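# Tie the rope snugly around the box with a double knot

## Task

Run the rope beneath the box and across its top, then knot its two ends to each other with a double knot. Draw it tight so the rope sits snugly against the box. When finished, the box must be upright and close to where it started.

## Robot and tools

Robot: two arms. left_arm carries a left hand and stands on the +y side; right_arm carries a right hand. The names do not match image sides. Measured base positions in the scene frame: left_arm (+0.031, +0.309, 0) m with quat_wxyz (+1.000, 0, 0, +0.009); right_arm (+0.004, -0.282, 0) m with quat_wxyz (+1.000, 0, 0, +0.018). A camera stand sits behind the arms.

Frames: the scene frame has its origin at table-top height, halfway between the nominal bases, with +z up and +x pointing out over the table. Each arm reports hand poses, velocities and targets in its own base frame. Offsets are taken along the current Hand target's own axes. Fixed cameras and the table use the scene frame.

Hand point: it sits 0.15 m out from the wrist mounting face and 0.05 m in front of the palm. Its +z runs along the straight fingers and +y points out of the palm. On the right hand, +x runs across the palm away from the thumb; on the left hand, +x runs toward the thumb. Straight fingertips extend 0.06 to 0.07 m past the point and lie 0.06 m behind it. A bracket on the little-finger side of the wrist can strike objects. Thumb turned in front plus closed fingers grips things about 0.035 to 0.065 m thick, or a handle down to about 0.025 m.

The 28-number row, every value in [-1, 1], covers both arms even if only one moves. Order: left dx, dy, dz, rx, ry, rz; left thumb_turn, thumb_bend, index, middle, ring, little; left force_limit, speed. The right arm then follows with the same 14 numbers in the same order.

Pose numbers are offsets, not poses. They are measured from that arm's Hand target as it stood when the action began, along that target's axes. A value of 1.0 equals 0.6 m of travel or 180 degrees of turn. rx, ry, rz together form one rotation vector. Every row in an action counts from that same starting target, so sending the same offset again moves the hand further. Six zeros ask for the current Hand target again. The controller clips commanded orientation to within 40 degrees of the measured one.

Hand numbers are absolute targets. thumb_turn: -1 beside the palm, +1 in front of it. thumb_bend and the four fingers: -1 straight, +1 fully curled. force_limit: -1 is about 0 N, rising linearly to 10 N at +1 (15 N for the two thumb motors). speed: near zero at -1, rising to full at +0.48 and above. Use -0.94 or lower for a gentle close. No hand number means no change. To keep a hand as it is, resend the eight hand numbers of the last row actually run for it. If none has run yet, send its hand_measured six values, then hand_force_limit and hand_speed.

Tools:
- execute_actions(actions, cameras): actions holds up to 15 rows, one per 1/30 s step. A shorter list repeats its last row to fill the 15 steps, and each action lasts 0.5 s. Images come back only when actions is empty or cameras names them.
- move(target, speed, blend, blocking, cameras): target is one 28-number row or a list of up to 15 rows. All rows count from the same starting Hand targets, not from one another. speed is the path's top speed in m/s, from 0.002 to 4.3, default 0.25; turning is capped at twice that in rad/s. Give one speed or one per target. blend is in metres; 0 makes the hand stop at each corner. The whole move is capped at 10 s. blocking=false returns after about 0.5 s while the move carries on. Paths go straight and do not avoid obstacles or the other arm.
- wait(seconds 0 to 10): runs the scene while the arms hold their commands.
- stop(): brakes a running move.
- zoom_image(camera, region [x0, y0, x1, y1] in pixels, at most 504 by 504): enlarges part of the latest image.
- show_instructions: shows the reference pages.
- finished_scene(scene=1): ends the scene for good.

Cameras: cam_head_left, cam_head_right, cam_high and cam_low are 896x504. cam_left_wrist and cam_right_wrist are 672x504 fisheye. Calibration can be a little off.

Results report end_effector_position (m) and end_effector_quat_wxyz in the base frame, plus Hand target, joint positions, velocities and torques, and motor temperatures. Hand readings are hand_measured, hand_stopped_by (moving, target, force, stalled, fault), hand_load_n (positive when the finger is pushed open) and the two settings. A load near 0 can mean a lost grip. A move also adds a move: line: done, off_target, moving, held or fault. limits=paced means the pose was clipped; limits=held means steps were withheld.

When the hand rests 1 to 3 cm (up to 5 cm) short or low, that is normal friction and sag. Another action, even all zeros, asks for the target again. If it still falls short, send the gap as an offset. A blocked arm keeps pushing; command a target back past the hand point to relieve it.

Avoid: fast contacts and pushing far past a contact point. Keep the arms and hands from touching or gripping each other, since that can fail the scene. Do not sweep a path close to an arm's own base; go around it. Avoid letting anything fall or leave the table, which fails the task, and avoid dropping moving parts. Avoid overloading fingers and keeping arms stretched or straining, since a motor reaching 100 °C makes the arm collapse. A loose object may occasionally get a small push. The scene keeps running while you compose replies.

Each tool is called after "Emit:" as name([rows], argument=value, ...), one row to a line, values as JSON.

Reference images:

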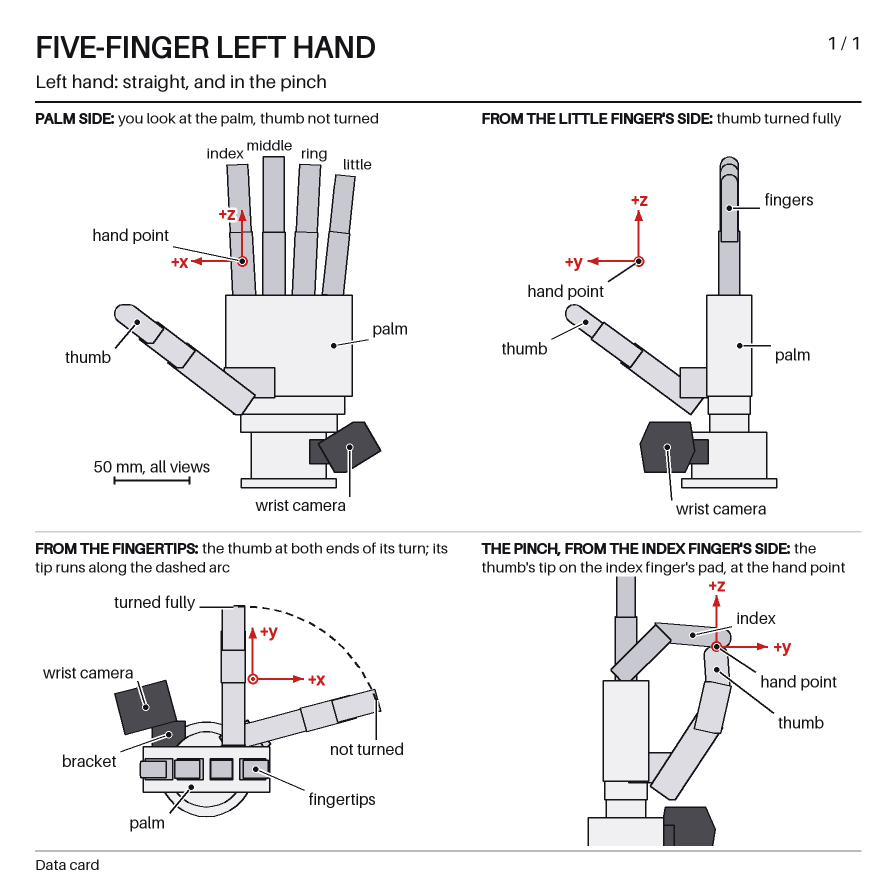

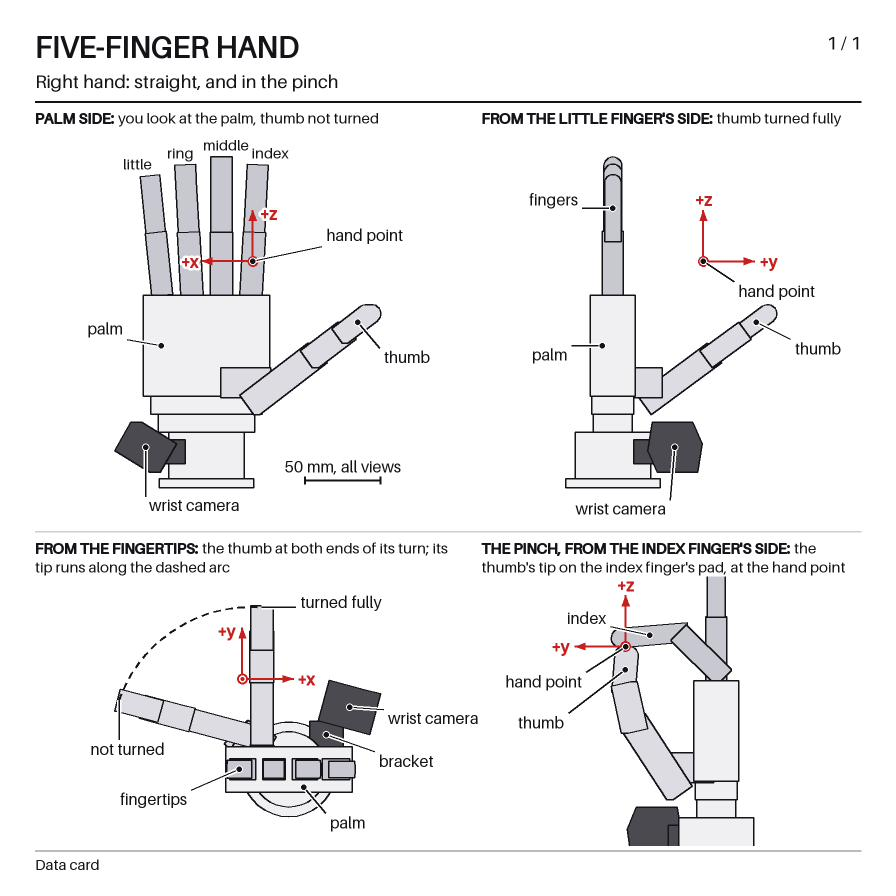

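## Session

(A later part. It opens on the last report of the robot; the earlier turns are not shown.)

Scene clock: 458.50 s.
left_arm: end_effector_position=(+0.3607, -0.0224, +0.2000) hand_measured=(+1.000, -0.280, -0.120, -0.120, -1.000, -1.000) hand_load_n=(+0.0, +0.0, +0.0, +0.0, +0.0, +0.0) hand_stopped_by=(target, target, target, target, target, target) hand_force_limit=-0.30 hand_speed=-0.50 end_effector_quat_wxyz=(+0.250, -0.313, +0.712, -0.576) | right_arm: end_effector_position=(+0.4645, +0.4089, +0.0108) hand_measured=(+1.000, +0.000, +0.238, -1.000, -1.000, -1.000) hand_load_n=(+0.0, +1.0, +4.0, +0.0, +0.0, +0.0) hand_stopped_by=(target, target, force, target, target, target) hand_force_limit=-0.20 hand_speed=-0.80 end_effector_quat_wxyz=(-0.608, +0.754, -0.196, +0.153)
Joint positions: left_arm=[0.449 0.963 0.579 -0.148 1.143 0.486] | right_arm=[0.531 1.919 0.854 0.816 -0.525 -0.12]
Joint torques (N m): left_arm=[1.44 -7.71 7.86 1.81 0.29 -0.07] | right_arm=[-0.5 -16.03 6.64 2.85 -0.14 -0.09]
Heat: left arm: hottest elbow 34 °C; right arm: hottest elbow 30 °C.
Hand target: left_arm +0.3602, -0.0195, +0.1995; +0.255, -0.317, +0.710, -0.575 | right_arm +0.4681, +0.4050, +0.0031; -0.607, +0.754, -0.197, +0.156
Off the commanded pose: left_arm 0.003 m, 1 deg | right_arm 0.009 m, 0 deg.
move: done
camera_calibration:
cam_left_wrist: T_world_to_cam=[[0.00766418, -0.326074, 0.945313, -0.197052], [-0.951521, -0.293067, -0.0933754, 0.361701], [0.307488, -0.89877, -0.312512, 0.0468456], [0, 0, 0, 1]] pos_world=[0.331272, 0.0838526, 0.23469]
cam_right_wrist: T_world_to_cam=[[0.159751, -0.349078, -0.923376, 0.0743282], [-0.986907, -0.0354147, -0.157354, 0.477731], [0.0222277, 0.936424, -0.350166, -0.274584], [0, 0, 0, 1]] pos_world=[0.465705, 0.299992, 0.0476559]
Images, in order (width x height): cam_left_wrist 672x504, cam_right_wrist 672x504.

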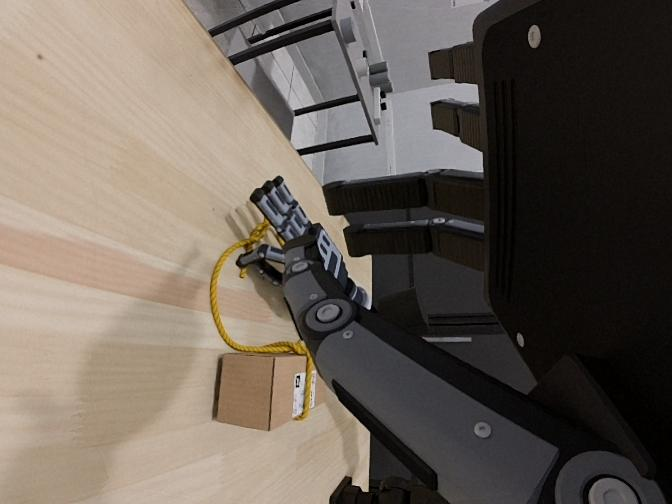

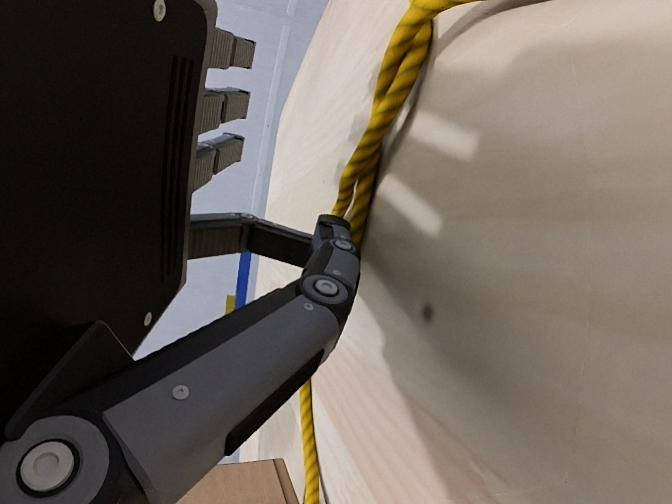

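Emit:
move([
  [-0.026,-0.0149,-0.0501,0,0,0,1,-0.28,-0.12,-0.12,-1,-1,-0.3,-0.5,-0.0057,-0.0868,-0.0087,0,0,0,1,0.0,0.38,-1,-1,-1,0.05,-0.8],
  [-0.052,-0.0298,-0.1002,0,0,0,1,-0.28,-0.12,-0.12,-1,-1,-0.3,-0.5,-0.0838,-0.115,0.0832,0,0,0,1,0.0,0.38,-1,-1,-1,0.05,-0.8],
], speed=0.06, blend=[0.01, 0], cameras=["cam_right_wrist", "cam_left_wrist", "cam_high"])

Scene clock: 462.17 s.
left_arm: end_effector_position=(+0.3300, +0.0299, +0.2119) hand_measured=(+1.000, -0.280, -0.120, -0.120, -1.000, -1.000) hand_load_n=(+0.0, +0.5, +0.0, +0.0, -0.5, +0.0) hand_stopped_by=(target, target, target, target, target, target) hand_force_limit=-0.30 hand_speed=-0.50 end_effector_quat_wxyz=(+0.241, -0.327, +0.707, -0.579) | right_arm: end_effector_position=(+0.4471, +0.4703, +0.0539) hand_measured=(+1.000, +0.000, +0.252, -1.000, -1.000, -1.000) hand_load_n=(-0.5, +1.5, +8.0, +0.0, +0.0, +0.0) hand_stopped_by=(target, target, force, target, target, target) hand_force_limit=0.05 hand_speed=-0.80 end_effector_quat_wxyz=(-0.602, +0.757, -0.199, +0.157)
Joint positions: left_arm=[0.666 1 0.695 -0.635 1.302 0.884] | right_arm=[0.663 1.838 0.921 0.671 -0.385 -0.093]
Joint torques (N m): left_arm=[1.49 -6.71 12.38 0.61 0.81 0.1] | right_arm=[0.91 -16.5 11.37 1.83 0.08 0.08]
Heat: left arm: hottest elbow 34 °C; right arm: hottest elbow 30 °C.
Hand target: left_arm +0.3402, +0.0406, +0.2295; +0.256, -0.317, +0.710, -0.575 | right_arm +0.4553, +0.4848, +0.0601; -0.607, +0.754, -0.197, +0.156
Off the commanded pose: left_arm 0.023 m, 2 deg | right_arm 0.018 m, 1 deg.
move: off_target (left_arm, right_arm)
camera_calibration:
cam_left_wrist: T_world_to_cam=[[0.035688, -0.305445, 0.951541, -0.202242], [-0.950368, -0.304844, -0.0622111, 0.342325], [0.309074, -0.902094, -0.301164, 0.104075], [0, 0, 0, 1]] pos_world=[0.300385, 0.136467, 0.245082]
cam_right_wrist: T_world_to_cam=[[0.154417, -0.36376, -0.918604, 0.147399], [-0.987494, -0.0268987, -0.155345, 0.465699], [0.0317993, 0.931104, -0.363365, -0.317567], [0, 0, 0, 1]] pos_world=[0.447212, 0.361832, 0.0923526]
Images, in order (width x height): cam_high 896x504, cam_left_wrist 672x504, cam_right_wrist 672x504.

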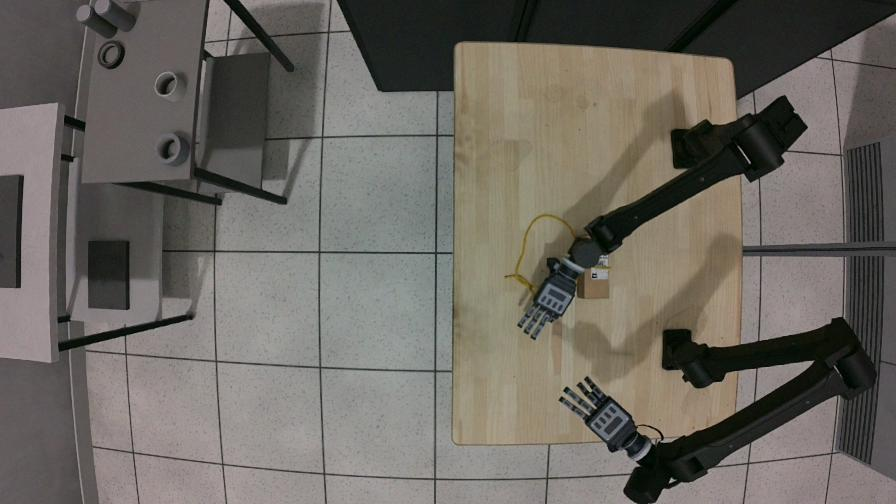

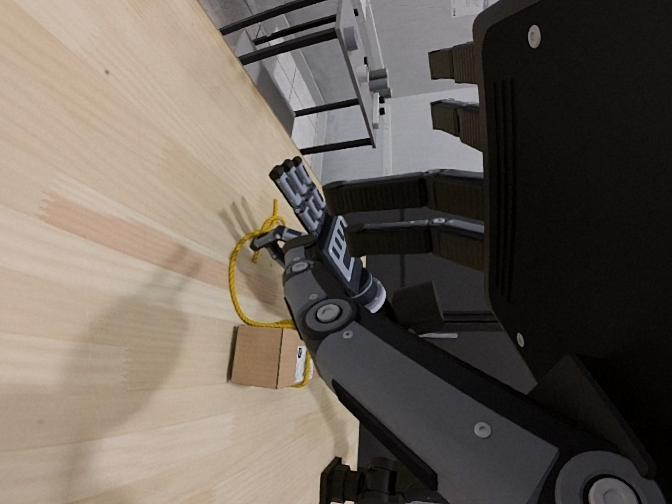

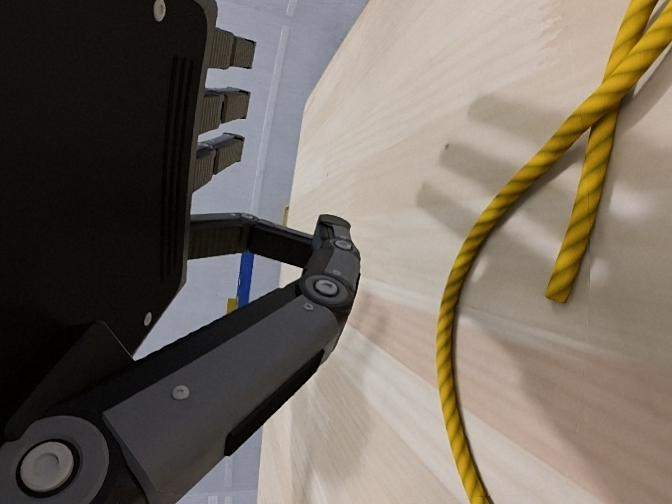

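Emit:
zoom_image(camera="cam_right_wrist", region=[450, 60, 650, 320])

Emit:
zoom_image(camera="cam_left_wrist", region=[210, 180, 330, 300])

Scaled by 1.938 from the camera's 672x504 image, which has a finer 960x720 frame.

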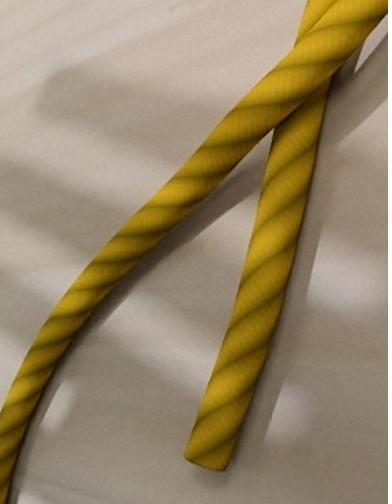

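Scaled by 4.200 from the camera's 672x504 image, which has a finer 960x720 frame.

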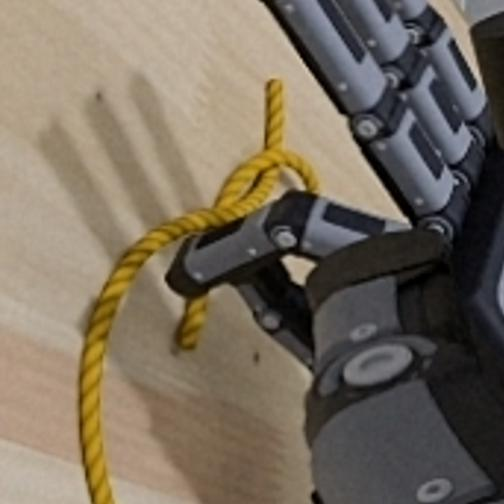

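Emit:
move(target=[0,0,0,0,0,0,1,-0.28,-0.12,-0.12,-1,-1,-0.3,-0.5,0.064,0.0489,-0.1066,0,-0.0598,-0.0131,1,-0.28,-1,0.08,-1,-1,-0.3,-0.1], speed=0.12, cameras=["cam_right_wrist", "cam_left_wrist"])

Scene clock: 464.90 s.
left_arm: end_effector_position=(+0.3301, +0.0299, +0.2118) hand_measured=(+1.000, -0.280, -0.120, -0.120, -1.000, -1.000) hand_load_n=(+0.0, +0.0, +0.0, +0.0, +0.0, +0.0) hand_stopped_by=(target, target, target, target, target, target) hand_force_limit=-0.30 hand_speed=-0.50 end_effector_quat_wxyz=(+0.241, -0.326, +0.708, -0.579) | right_arm: end_effector_position=(+0.4553, +0.4121, +0.0556) hand_measured=(+1.000, -0.280, -1.000, +0.080, -1.000, -1.000) hand_load_n=(+0.0, +0.0, +0.0, +0.0, +0.0, +0.0) hand_stopped_by=(target, target, target, target, target, target) hand_force_limit=-0.30 hand_speed=-0.10 end_effector_quat_wxyz=(-0.627, +0.764, -0.118, +0.101)
Joint positions: left_arm=[0.666 1.001 0.695 -0.635 1.302 0.886] | right_arm=[0.498 1.838 0.911 0.661 -0.741 -0.189]
Joint torques (N m): left_arm=[1.44 -6.71 12.41 0.58 0.81 0.1] | right_arm=[-0.26 -16.62 7.16 1.66 -0.26 -0.11]
Heat: left arm: hottest elbow 34 °C; right arm: hottest elbow 30 °C.
Hand target: left_arm +0.3402, +0.0406, +0.2295; +0.255, -0.317, +0.710, -0.575 | right_arm +0.4552, +0.4062, +0.0449; -0.620, +0.769, -0.123, +0.097
Off the commanded pose: left_arm 0.023 m, 2 deg | right_arm 0.012 m, 1 deg.
move: off_target (left_arm, right_arm)
camera_calibration:
cam_left_wrist: T_world_to_cam=[[0.0343722, -0.306283, 0.95132, -0.201556], [-0.950512, -0.304116, -0.0635689, 0.34272], [0.308782, -0.902056, -0.301579, 0.104288], [0, 0, 0, 1]] pos_world=[0.300485, 0.136567, 0.244982]
cam_right_wrist: T_world_to_cam=[[0.240147, -0.299462, -0.923392, 0.0612728], [-0.959339, -0.218552, -0.178618, 0.539993], [-0.14832, 0.92874, -0.33977, -0.181316], [0, 0, 0, 1]] pos_world=[0.476429, 0.304761, 0.0914257]
Images, in order (width x height): cam_left_wrist 672x504, cam_right_wrist 672x504.

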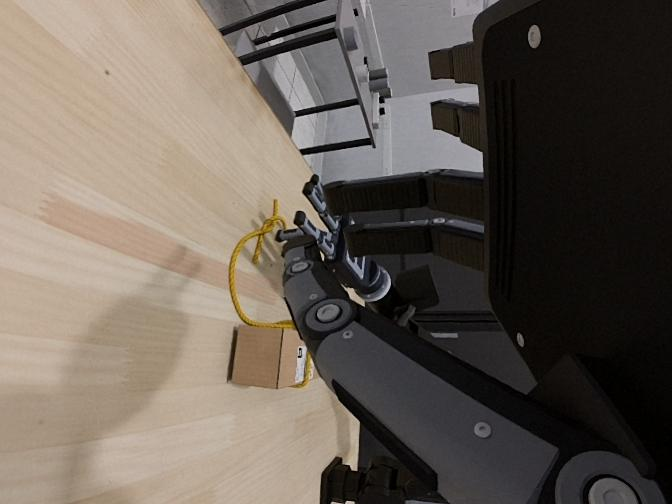

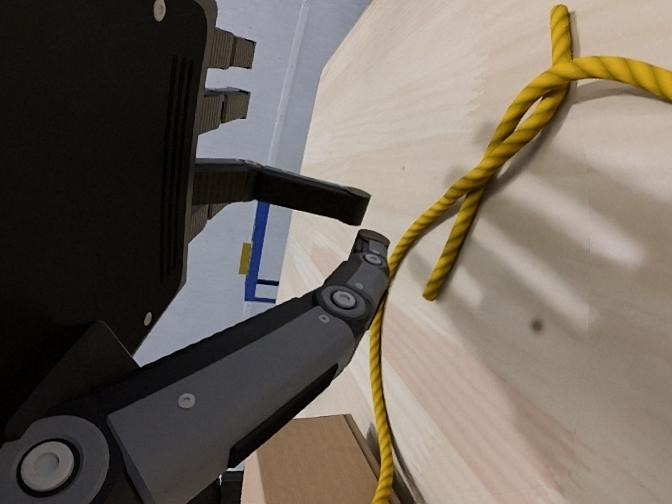

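Emit:
zoom_image(camera="cam_right_wrist", region=[370, 120, 530, 320])

Emit:
zoom_image(camera="cam_left_wrist", region=[210, 180, 330, 300])

Scaled by 2.520 from the camera's 672x504 image, which has a finer 960x720 frame.

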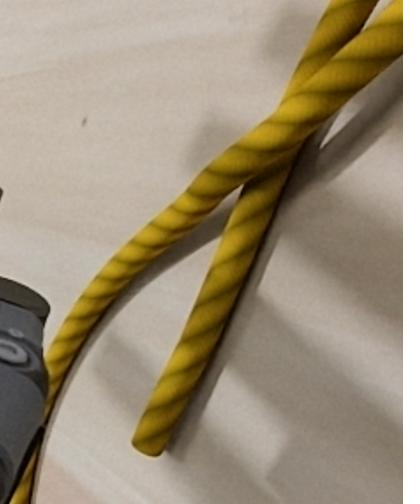

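Scaled by 4.200 from the camera's 672x504 image, which has a finer 960x720 frame.

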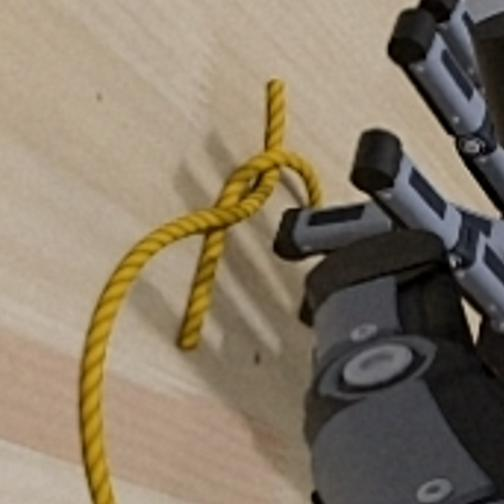

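Emit:
move(target=[0,0,0,0,0,0,1,-0.28,-0.12,-0.12,-1,-1,-0.3,-0.5,-0.0057,0.0433,-0.0007,0,0,0,1,-0.28,-1,0.08,-1,-1,-0.3,-0.1], speed=0.08, cameras=["cam_right_wrist"])

Scene clock: 466.43 s.
left_arm: end_effector_position=(+0.3301, +0.0299, +0.2118) hand_measured=(+1.000, -0.280, -0.120, -0.120, -1.000, -1.000) hand_load_n=(+0.0, +0.0, +0.0, +0.0, +0.0, +0.0) hand_stopped_by=(target, target, target, target, target, target) hand_force_limit=-0.30 hand_speed=-0.50 end_effector_quat_wxyz=(+0.241, -0.326, +0.708, -0.579) | right_arm: end_effector_position=(+0.4468, +0.4063, +0.0257) hand_measured=(+1.000, -0.280, -1.000, +0.080, -1.000, -1.000) hand_load_n=(+0.0, +0.0, +0.0, +0.0, +0.0, +0.0) hand_stopped_by=(target, target, target, target, target, target) hand_force_limit=-0.30 hand_speed=-0.10 end_effector_quat_wxyz=(-0.620, +0.769, -0.124, +0.092)
Joint positions: left_arm=[0.666 1.001 0.695 -0.635 1.302 0.886] | right_arm=[0.496 1.887 0.885 0.704 -0.744 -0.192]
Joint torques (N m): left_arm=[1.49 -6.71 12.41 0.58 0.81 0.1] | right_arm=[-0.56 -16.67 6.68 2.84 -0.27 -0.11]
Heat: left arm: hottest elbow 35 °C; right arm: hottest elbow 30 °C.
Hand target: left_arm +0.3402, +0.0406, +0.2295; +0.255, -0.317, +0.710, -0.575 | right_arm +0.4501, +0.4016, +0.0198; -0.620, +0.769, -0.124, +0.097
Off the commanded pose: left_arm 0.023 m, 2 deg | right_arm 0.008 m, 1 deg.
move: off_target (left_arm)
camera_calibration:
cam_right_wrist: T_world_to_cam=[[0.21803, -0.312747, -0.924474, 0.0491603], [-0.96308, -0.222228, -0.151956, 0.5277], [-0.157921, 0.923474, -0.349653, -0.180663], [0, 0, 0, 1]] pos_world=[0.468969, 0.299483, 0.0624649]
Images, in order (width x height): cam_right_wrist 672x504.

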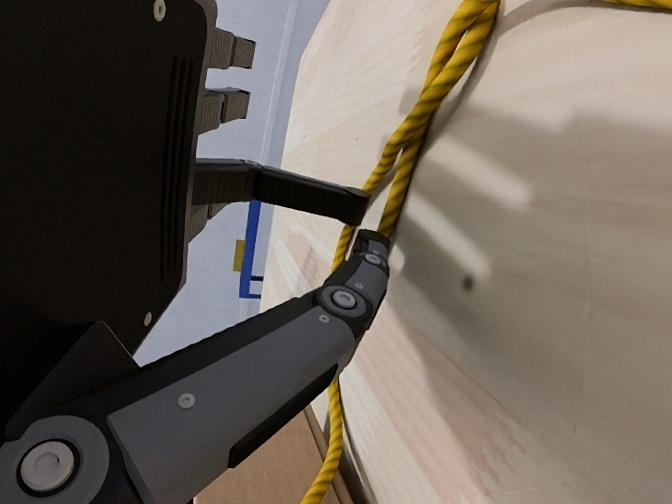

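Emit:
move(target=[0,0,0,0,0,0,1,-0.28,-0.12,-0.12,-1,-1,-0.3,-0.5,0.003,0.0148,0.008,0,0,0,1,-0.28,-1,0.08,-1,-1,-0.3,-0.1], speed=0.05, cameras=["cam_right_wrist", "cam_left_wrist"])

Scene clock: 467.40 s.
left_arm: end_effector_position=(+0.3301, +0.0299, +0.2118) hand_measured=(+1.000, -0.280, -0.120, -0.120, -1.000, -1.000) hand_load_n=(+0.0, +0.0, +0.0, +0.0, +0.0, +0.0) hand_stopped_by=(target, target, target, target, target, target) hand_force_limit=-0.30 hand_speed=-0.50 end_effector_quat_wxyz=(+0.241, -0.326, +0.708, -0.579) | right_arm: end_effector_position=(+0.4466, +0.4063, +0.0160) hand_measured=(+1.000, -0.280, -1.000, +0.080, -1.000, -1.000) hand_load_n=(+0.0, +0.0, +0.0, +0.0, +0.0, +0.0) hand_stopped_by=(target, target, target, target, target, target) hand_force_limit=-0.30 hand_speed=-0.10 end_effector_quat_wxyz=(-0.619, +0.770, -0.125, +0.091)
Joint positions: left_arm=[0.666 1.001 0.695 -0.635 1.302 0.886] | right_arm=[0.496 1.911 0.885 0.726 -0.746 -0.192]
Joint torques (N m): left_arm=[1.44 -6.71 12.41 0.59 0.81 0.1] | right_arm=[-0.21 -16.44 7.19 2.8 -0.19 -0.1]
Heat: left arm: hottest elbow 35 °C; right arm: hottest elbow 30 °C.
Hand target: left_arm +0.3402, +0.0406, +0.2295; +0.255, -0.317, +0.710, -0.575 | right_arm +0.4525, +0.4037, +0.0099; -0.620, +0.769, -0.123, +0.097
Off the commanded pose: left_arm 0.023 m, 2 deg | right_arm 0.009 m, 1 deg.
move: off_target (left_arm)
camera_calibration:
cam_left_wrist: T_world_to_cam=[[0.0343722, -0.306283, 0.95132, -0.201556], [-0.950512, -0.304116, -0.0635689, 0.34272], [0.308782, -0.902056, -0.301579, 0.104288], [0, 0, 0, 1]] pos_world=[0.300485, 0.136567, 0.244982]
cam_right_wrist: T_world_to_cam=[[0.216344, -0.313313, -0.924679, 0.0413212], [-0.963178, -0.223353, -0.149672, 0.526552], [-0.159636, 0.92301, -0.350097, -0.183236], [0, 0, 0, 1]] pos_world=[0.468972, 0.299682, 0.0528683]
Images, in order (width x height): cam_left_wrist 672x504, cam_right_wrist 672x504.

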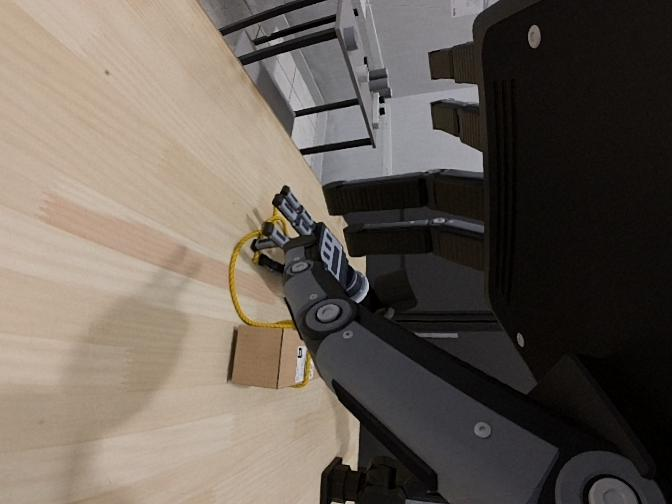

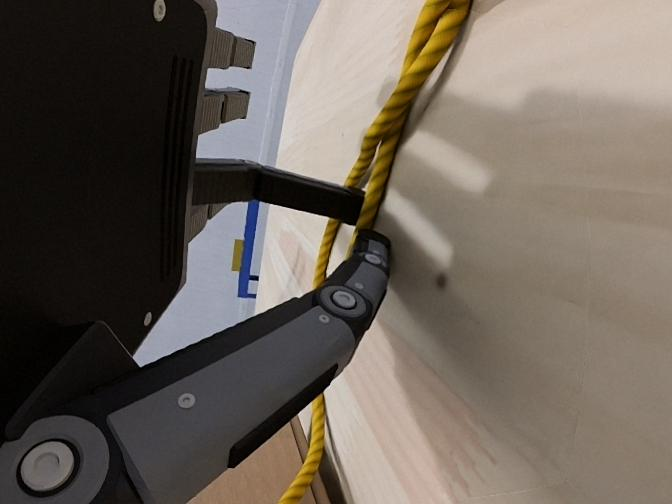

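Emit:
move(target=[0,0,0,0,0,0,1,-0.28,-0.12,-0.12,-1,-1,-0.3,-0.5,0,0,0,0,0,0,1,-0.28,-1,0.36,-1,-1,-0.2,-0.8], speed=0.05, cameras=["cam_right_wrist", "cam_left_wrist"])

Scene clock: 468.00 s.
left_arm: end_effector_position=(+0.3301, +0.0299, +0.2118) hand_measured=(+1.000, -0.280, -0.120, -0.120, -1.000, -1.000) hand_load_n=(+0.0, +0.0, +0.0, +0.0, +0.0, +0.0) hand_stopped_by=(target, target, target, target, target, target) hand_force_limit=-0.30 hand_speed=-0.50 end_effector_quat_wxyz=(+0.241, -0.326, +0.708, -0.579) | right_arm: end_effector_position=(+0.4468, +0.4064, +0.0161) hand_measured=(+1.000, -0.280, -1.000, +0.224, -1.000, -1.000) hand_load_n=(+0.5, +3.0, +0.0, +4.5, +0.0, +0.0) hand_stopped_by=(target, target, target, force, target, target) hand_force_limit=-0.20 hand_speed=-0.80 end_effector_quat_wxyz=(-0.620, +0.770, -0.124, +0.092)
Joint positions: left_arm=[0.666 1.001 0.695 -0.635 1.302 0.886] | right_arm=[0.496 1.911 0.885 0.728 -0.746 -0.192]
Joint torques (N m): left_arm=[1.49 -6.71 12.41 0.59 0.81 0.1] | right_arm=[-0.38 -16.38 7.24 2.71 -0.2 -0.11]
Heat: left arm: hottest elbow 35 °C; right arm: hottest elbow 30 °C.
Hand target: left_arm +0.3402, +0.0406, +0.2295; +0.255, -0.317, +0.710, -0.575 | right_arm +0.4525, +0.4037, +0.0099; -0.620, +0.769, -0.124, +0.097
Off the commanded pose: left_arm 0.023 m, 2 deg | right_arm 0.009 m, 1 deg.
move: off_target (left_arm)
camera_calibration:
cam_left_wrist: T_world_to_cam=[[0.0343722, -0.306283, 0.95132, -0.201556], [-0.950512, -0.304116, -0.0635689, 0.34272], [0.308782, -0.902056, -0.301579, 0.104288], [0, 0, 0, 1]] pos_world=[0.300485, 0.136567, 0.244982]
cam_right_wrist: T_world_to_cam=[[0.217537, -0.312678, -0.924614, 0.0405445], [-0.962994, -0.223189, -0.15109, 0.526585], [-0.159121, 0.923266, -0.349659, -0.183561], [0, 0, 0, 1]] pos_world=[0.46907, 0.299681, 0.0528663]
Images, in order (width x height): cam_left_wrist 672x504, cam_right_wrist 672x504.

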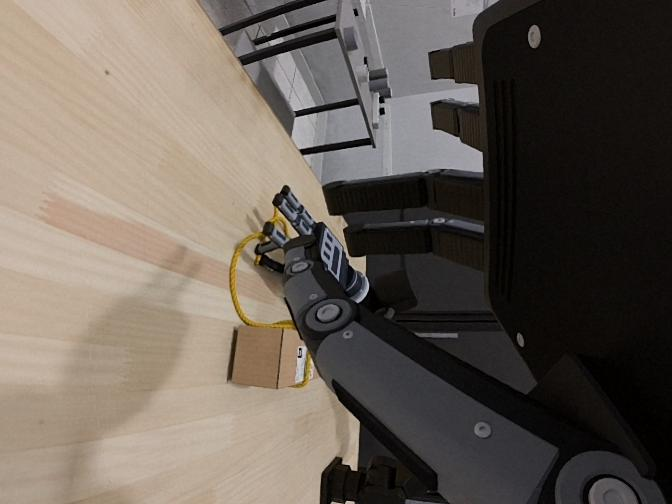

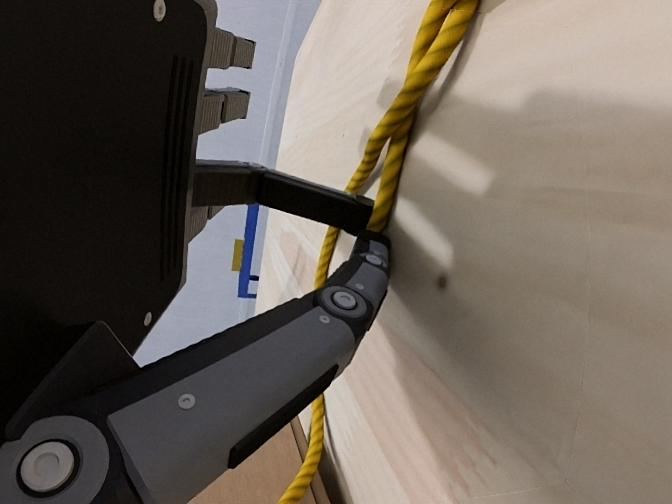

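Emit:
move([
  [0,0,0,0,0,0,1,-0.28,-0.12,-0.12,-1,-1,-0.3,-0.5,0,0,0,0,0,0,1,-0.28,-1,0.38,-1,-1,0.1,-0.8],
  [0,0,0,0,0,0,1,-0.28,-0.12,-0.12,-1,-1,-0.3,-0.5,-0.0026,-0.0831,-0.01,0,0,0,1,-0.28,-1,0.38,-1,-1,0.1,-0.8],
], speed=0.08, cameras=["cam_right_wrist", "cam_left_wrist"])

Scene clock: 470.83 s.
left_arm: end_effector_position=(+0.3301, +0.0299, +0.2118) hand_measured=(+1.000, -0.280, -0.120, -0.120, -1.000, -1.000) hand_load_n=(+0.0, +0.0, +0.0, +0.0, +0.0, +0.0) hand_stopped_by=(target, target, target, target, target, target) hand_force_limit=-0.30 hand_speed=-0.50 end_effector_quat_wxyz=(+0.241, -0.326, +0.708, -0.579) | right_arm: end_effector_position=(+0.4443, +0.4045, +0.0508) hand_measured=(+1.000, -0.282, -1.000, +0.238, -1.000, -1.000) hand_load_n=(+1.5, +6.5, +0.0, +7.5, +0.0, +0.0) hand_stopped_by=(target, target, target, force, target, target) hand_force_limit=0.10 hand_speed=-0.80 end_effector_quat_wxyz=(-0.617, +0.771, -0.128, +0.090)
Joint positions: left_arm=[0.666 1.001 0.695 -0.635 1.302 0.886] | right_arm=[0.496 1.817 0.885 0.624 -0.742 -0.192]
Joint torques (N m): left_arm=[1.44 -6.71 12.42 0.59 0.81 0.1] | right_arm=[0.21 -17.9 9.4 1.57 -0.04 -0.06]
Heat: left arm: hottest elbow 35 °C; right arm: hottest elbow 30 °C.
Hand target: left_arm +0.3402, +0.0406, +0.2295; +0.255, -0.317, +0.710, -0.575 | right_arm +0.4527, +0.4087, +0.0599; -0.620, +0.769, -0.123, +0.097
Off the commanded pose: left_arm 0.023 m, 2 deg | right_arm 0.013 m, 1 deg.
move: off_target (left_arm, right_arm)
camera_calibration:
cam_left_wrist: T_world_to_cam=[[0.0343722, -0.306283, 0.95132, -0.201556], [-0.950512, -0.304116, -0.0635689, 0.34272], [0.308782, -0.902056, -0.301579, 0.104288], [0, 0, 0, 1]] pos_world=[0.300485, 0.136567, 0.244982]
cam_right_wrist: T_world_to_cam=[[0.209176, -0.318528, -0.924546, 0.0786512], [-0.964938, -0.220534, -0.142336, 0.528347], [-0.158556, 0.921903, -0.353491, -0.169568], [0, 0, 0, 1]] pos_world=[0.466484, 0.297896, 0.0879785]
Images, in order (width x height): cam_left_wrist 672x504, cam_right_wrist 672x504.

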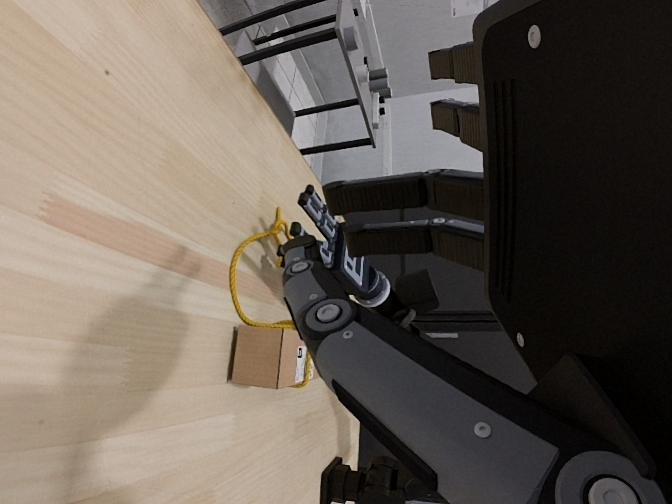

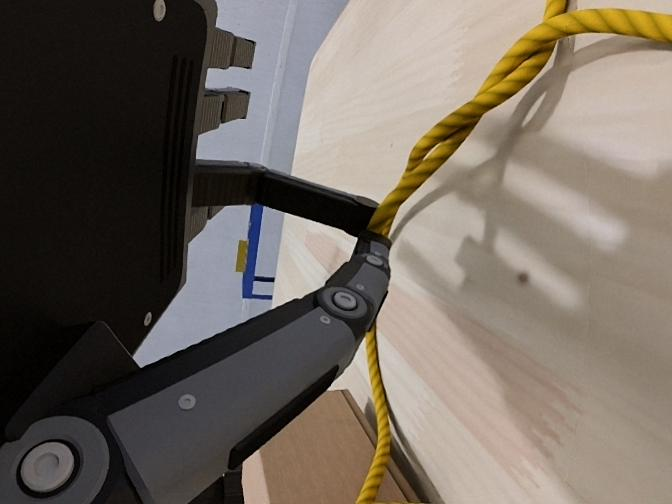

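Emit:
zoom_image(camera="cam_right_wrist", region=[330, 0, 600, 300])

Emit:
zoom_image(camera="cam_left_wrist", region=[220, 180, 340, 300])

Scaled by 1.680 from the camera's 672x504 image, which has a finer 960x720 frame.

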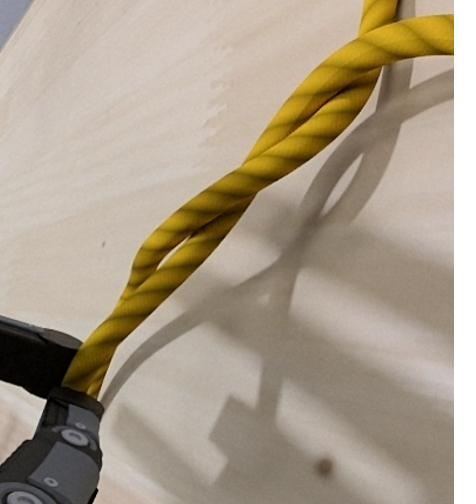

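Scaled by 4.200 from the camera's 672x504 image, which has a finer 960x720 frame.

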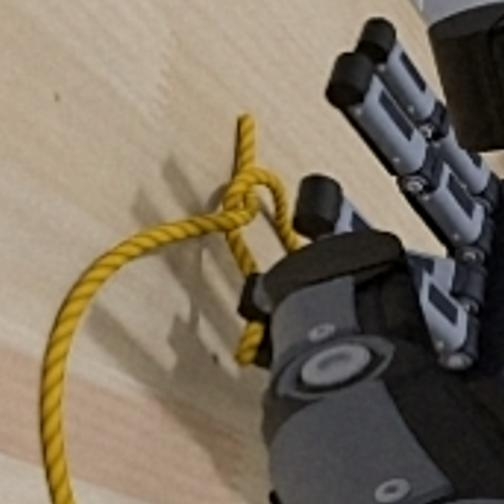

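Emit:
move(target=[0,0,0,0,0,0,1,-0.28,-0.12,-0.12,-1,-1,-0.3,-0.5,-0.0362,-0.0332,0.1357,0,0,0,1,-0.28,-1,0.38,-1,-1,0.1,-0.8], speed=0.06, cameras=["cam_right_wrist", "cam_left_wrist", "cam_high"])

Scene clock: 473.10 s.
left_arm: end_effector_position=(+0.3301, +0.0299, +0.2118) hand_measured=(+1.000, -0.280, -0.120, -0.120, -1.000, -1.000) hand_load_n=(+0.0, +0.0, +0.0, +0.0, +0.0, +0.0) hand_stopped_by=(target, target, target, target, target, target) hand_force_limit=-0.30 hand_speed=-0.50 end_effector_quat_wxyz=(+0.241, -0.326, +0.708, -0.579) | right_arm: end_effector_position=(+0.4497, +0.4803, +0.0558) hand_measured=(+1.000, -0.282, -1.000, +0.238, -1.000, -1.000) hand_load_n=(+1.5, +6.5, +0.0, +8.0, +0.0, +0.0) hand_stopped_by=(target, target, target, force, target, target) hand_force_limit=0.10 hand_speed=-0.80 end_effector_quat_wxyz=(-0.615, +0.772, -0.126, +0.098)
Joint positions: left_arm=[0.666 1.001 0.695 -0.635 1.302 0.886] | right_arm=[0.623 1.884 1.017 0.59 -0.61 -0.157]
Joint torques (N m): left_arm=[1.44 -6.71 12.42 0.59 0.81 0.1] | right_arm=[1.26 -17.2 11.69 1.78 0 0.08]
Heat: left arm: hottest elbow 35 °C; right arm: hottest elbow 30 °C.
Hand target: left_arm +0.3402, +0.0406, +0.2295; +0.255, -0.317, +0.710, -0.575 | right_arm +0.4582, +0.4950, +0.0621; -0.620, +0.769, -0.123, +0.097
Off the commanded pose: left_arm 0.023 m, 2 deg | right_arm 0.018 m, 1 deg.
move: off_target (left_arm, right_arm)
camera_calibration:
cam_left_wrist: T_world_to_cam=[[0.0343722, -0.306283, 0.95132, -0.201556], [-0.950512, -0.304116, -0.0635689, 0.34272], [0.308782, -0.902056, -0.301579, 0.104288], [0, 0, 0, 1]] pos_world=[0.300485, 0.136567, 0.244982]
cam_right_wrist: T_world_to_cam=[[0.218696, -0.325536, -0.91989, 0.105211], [-0.964612, -0.214427, -0.153446, 0.548484], [-0.147297, 0.920895, -0.36091, -0.241024], [0, 0, 0, 1]] pos_world=[0.470563, 0.373818, 0.0939569]
Images, in order (width x height): cam_high 896x504, cam_left_wrist 672x504, cam_right_wrist 672x504.

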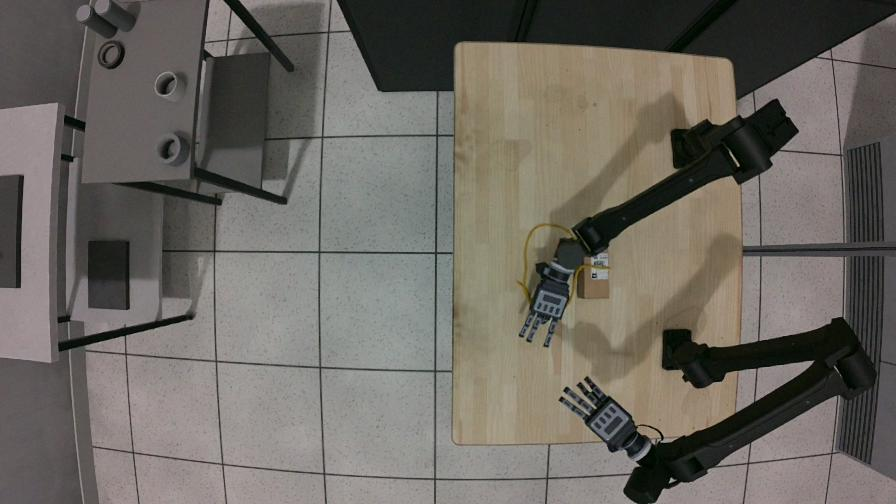

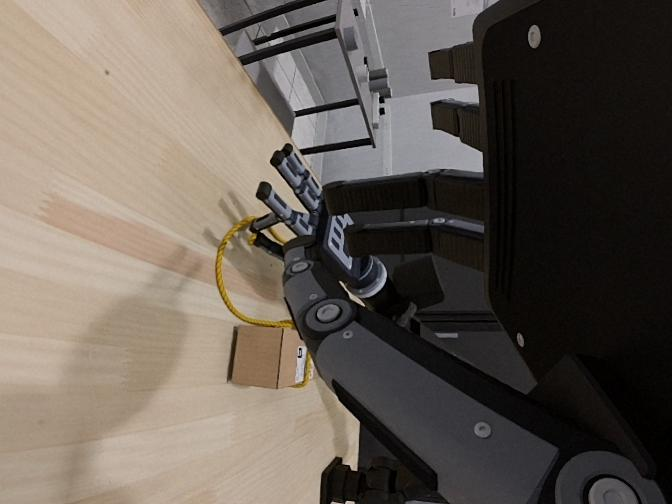

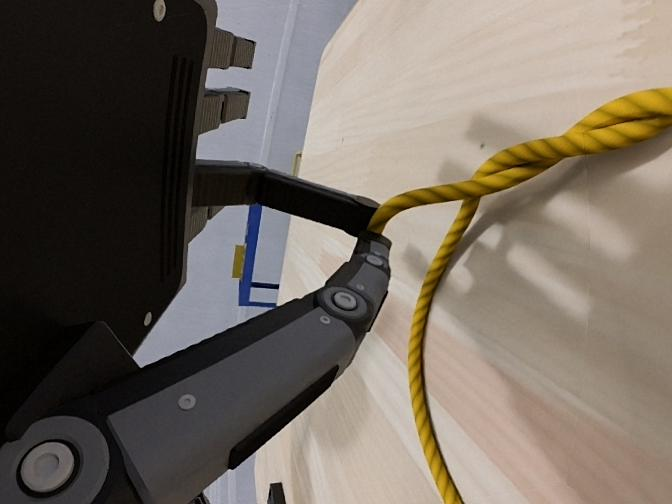

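Emit:
zoom_image(camera="cam_right_wrist", region=[350, 60, 672, 300])

Emit:
zoom_image(camera="cam_high", region=[490, 200, 630, 360])

Scaled by 1.565 from the camera's 672x504 image, which has a finer 960x720 frame.

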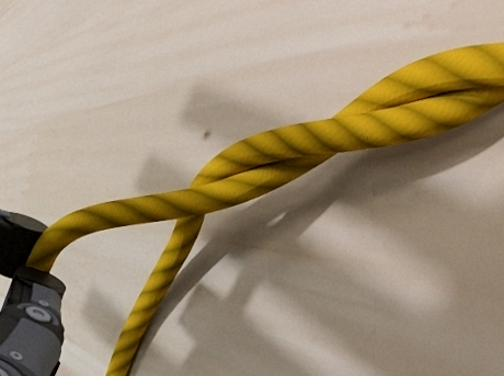

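Scaled by 3.150 from the camera's 896x504 image, which has a finer 1280x720 frame.

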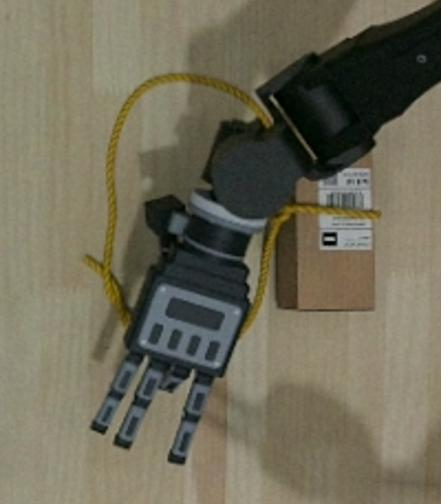

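Emit:
move(target=[0,0,0,0,0,0,1,-0.28,-0.12,-0.12,-1,-1,-0.3,-0.5,-0.0022,0.0268,0.05,0,0,0,1,-0.28,-1,0.38,-1,-1,0.1,-0.8], speed=0.06, cameras=["cam_right_wrist", "cam_high"])

Scene clock: 475.37 s.
left_arm: end_effector_position=(+0.3301, +0.0299, +0.2118) hand_measured=(+1.000, -0.280, -0.120, -0.120, -1.000, -1.000) hand_load_n=(+0.0, +0.0, +0.0, +0.0, +0.0, +0.0) hand_stopped_by=(target, target, target, target, target, target) hand_force_limit=-0.30 hand_speed=-0.50 end_effector_quat_wxyz=(+0.241, -0.326, +0.708, -0.579) | right_arm: end_effector_position=(+0.4552, +0.5026, +0.0295) hand_measured=(+1.000, -0.282, -1.000, +0.238, -1.000, -1.000) hand_load_n=(+1.5, +6.5, +0.0, +8.0, +0.0, +0.0) hand_stopped_by=(target, target, target, force, target, target) hand_force_limit=0.10 hand_speed=-0.80 end_effector_quat_wxyz=(-0.607, +0.778, -0.133, +0.091)
Joint positions: left_arm=[0.666 1.001 0.695 -0.635 1.302 0.886] | right_arm=[0.65 1.966 1.077 0.59 -0.582 -0.148]
Joint torques (N m): left_arm=[1.49 -6.71 12.42 0.58 0.81 0.1] | right_arm=[1.2 -18.49 11.51 2.8 0.02 0.09]
Heat: left arm: hottest elbow 35 °C; right arm: hottest elbow 30 °C.
Hand target: left_arm +0.3402, +0.0406, +0.2295; +0.255, -0.317, +0.710, -0.575 | right_arm +0.4650, +0.5201, +0.0403; -0.620, +0.769, -0.123, +0.097
Off the commanded pose: left_arm 0.023 m, 2 deg | right_arm 0.023 m, 2 deg.
move: off_target (left_arm, right_arm)
camera_calibration:
cam_right_wrist: T_world_to_cam=[[0.198842, -0.340901, -0.91883, 0.103799], [-0.967826, -0.215813, -0.129375, 0.555985], [-0.154191, 0.914992, -0.372846, -0.263689], [0, 0, 0, 1]] pos_world=[0.476799, 0.396647, 0.0689891]
Images, in order (width x height): cam_high 896x504, cam_right_wrist 672x504.

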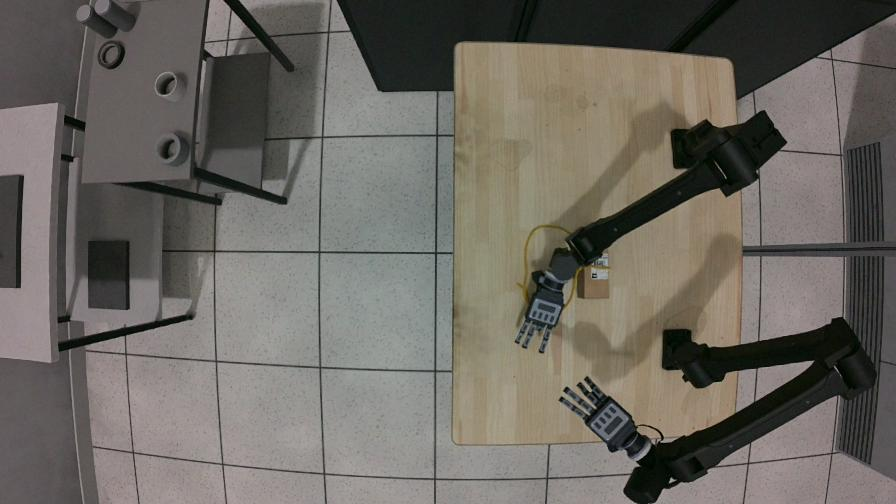

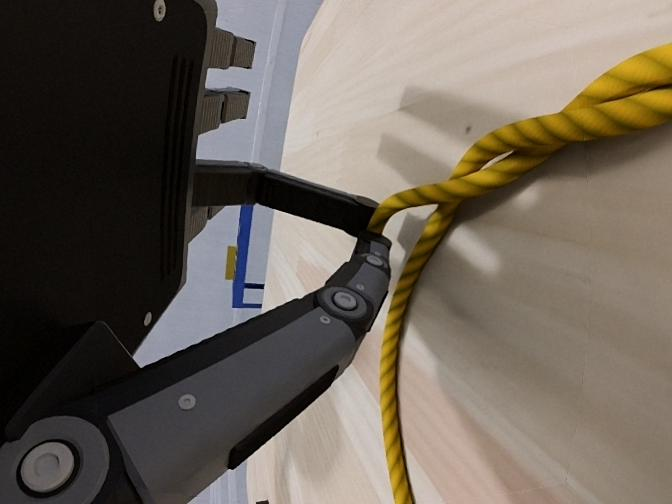

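Emit:
move(target=[0,0,0,0,0,0,1,-0.28,-0.12,-0.12,-1,-1,-0.3,-0.5,0.009,0.0218,0.0095,0,0,0,1,-0.28,-1,0.38,-1,-1,0.1,-0.8], speed=0.05, cameras=["cam_right_wrist"])

Scene clock: 476.37 s.
left_arm: end_effector_position=(+0.3301, +0.0299, +0.2118) hand_measured=(+1.000, -0.280, -0.120, -0.120, -1.000, -1.000) hand_load_n=(+0.0, +0.0, +0.0, +0.0, +0.0, +0.0) hand_stopped_by=(target, target, target, target, target, target) hand_force_limit=-0.30 hand_speed=-0.50 end_effector_quat_wxyz=(+0.241, -0.326, +0.708, -0.579) | right_arm: end_effector_position=(+0.4600, +0.5063, +0.0179) hand_measured=(+1.000, -0.282, -1.000, +0.238, -1.000, -1.000) hand_load_n=(+1.5, +6.5, +0.0, +7.5, +0.0, +0.0) hand_stopped_by=(target, target, target, force, target, target) hand_force_limit=0.10 hand_speed=-0.80 end_effector_quat_wxyz=(-0.608, +0.778, -0.132, +0.091)
Joint positions: left_arm=[0.666 1.001 0.695 -0.635 1.302 0.886] | right_arm=[0.65 2.002 1.094 0.61 -0.582 -0.148]
Joint torques (N m): left_arm=[1.49 -6.71 12.41 0.59 0.81 0.1] | right_arm=[0.79 -18.55 11.23 2.88 -0.16 0.06]
Heat: left arm: hottest elbow 35 °C; right arm: hottest elbow 30 °C.
Hand target: left_arm +0.3402, +0.0406, +0.2295; +0.255, -0.317, +0.710, -0.575 | right_arm +0.4709, +0.5211, +0.0261; -0.620, +0.769, -0.124, +0.097
Off the commanded pose: left_arm 0.023 m, 2 deg | right_arm 0.020 m, 2 deg.
move: off_target (left_arm, right_arm)
camera_calibration:
cam_right_wrist: T_world_to_cam=[[0.199549, -0.33998, -0.919018, 0.0925638], [-0.967745, -0.215571, -0.130382, 0.559822], [-0.153787, 0.915392, -0.372031, -0.271134], [0, 0, 0, 1]] pos_world=[0.481597, 0.400346, 0.057188]
Images, in order (width x height): cam_right_wrist 672x504.

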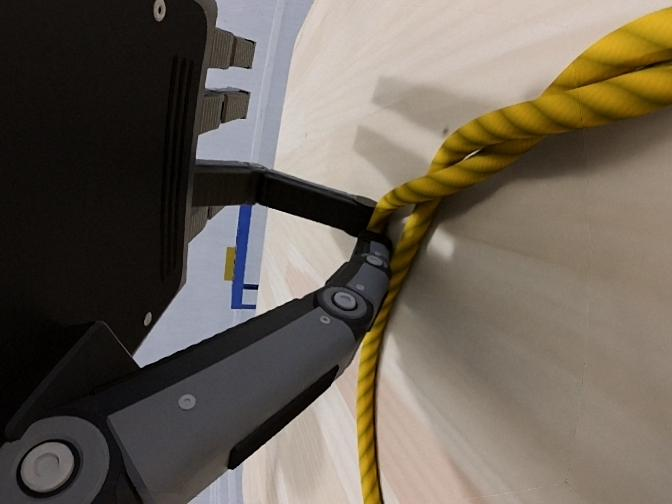

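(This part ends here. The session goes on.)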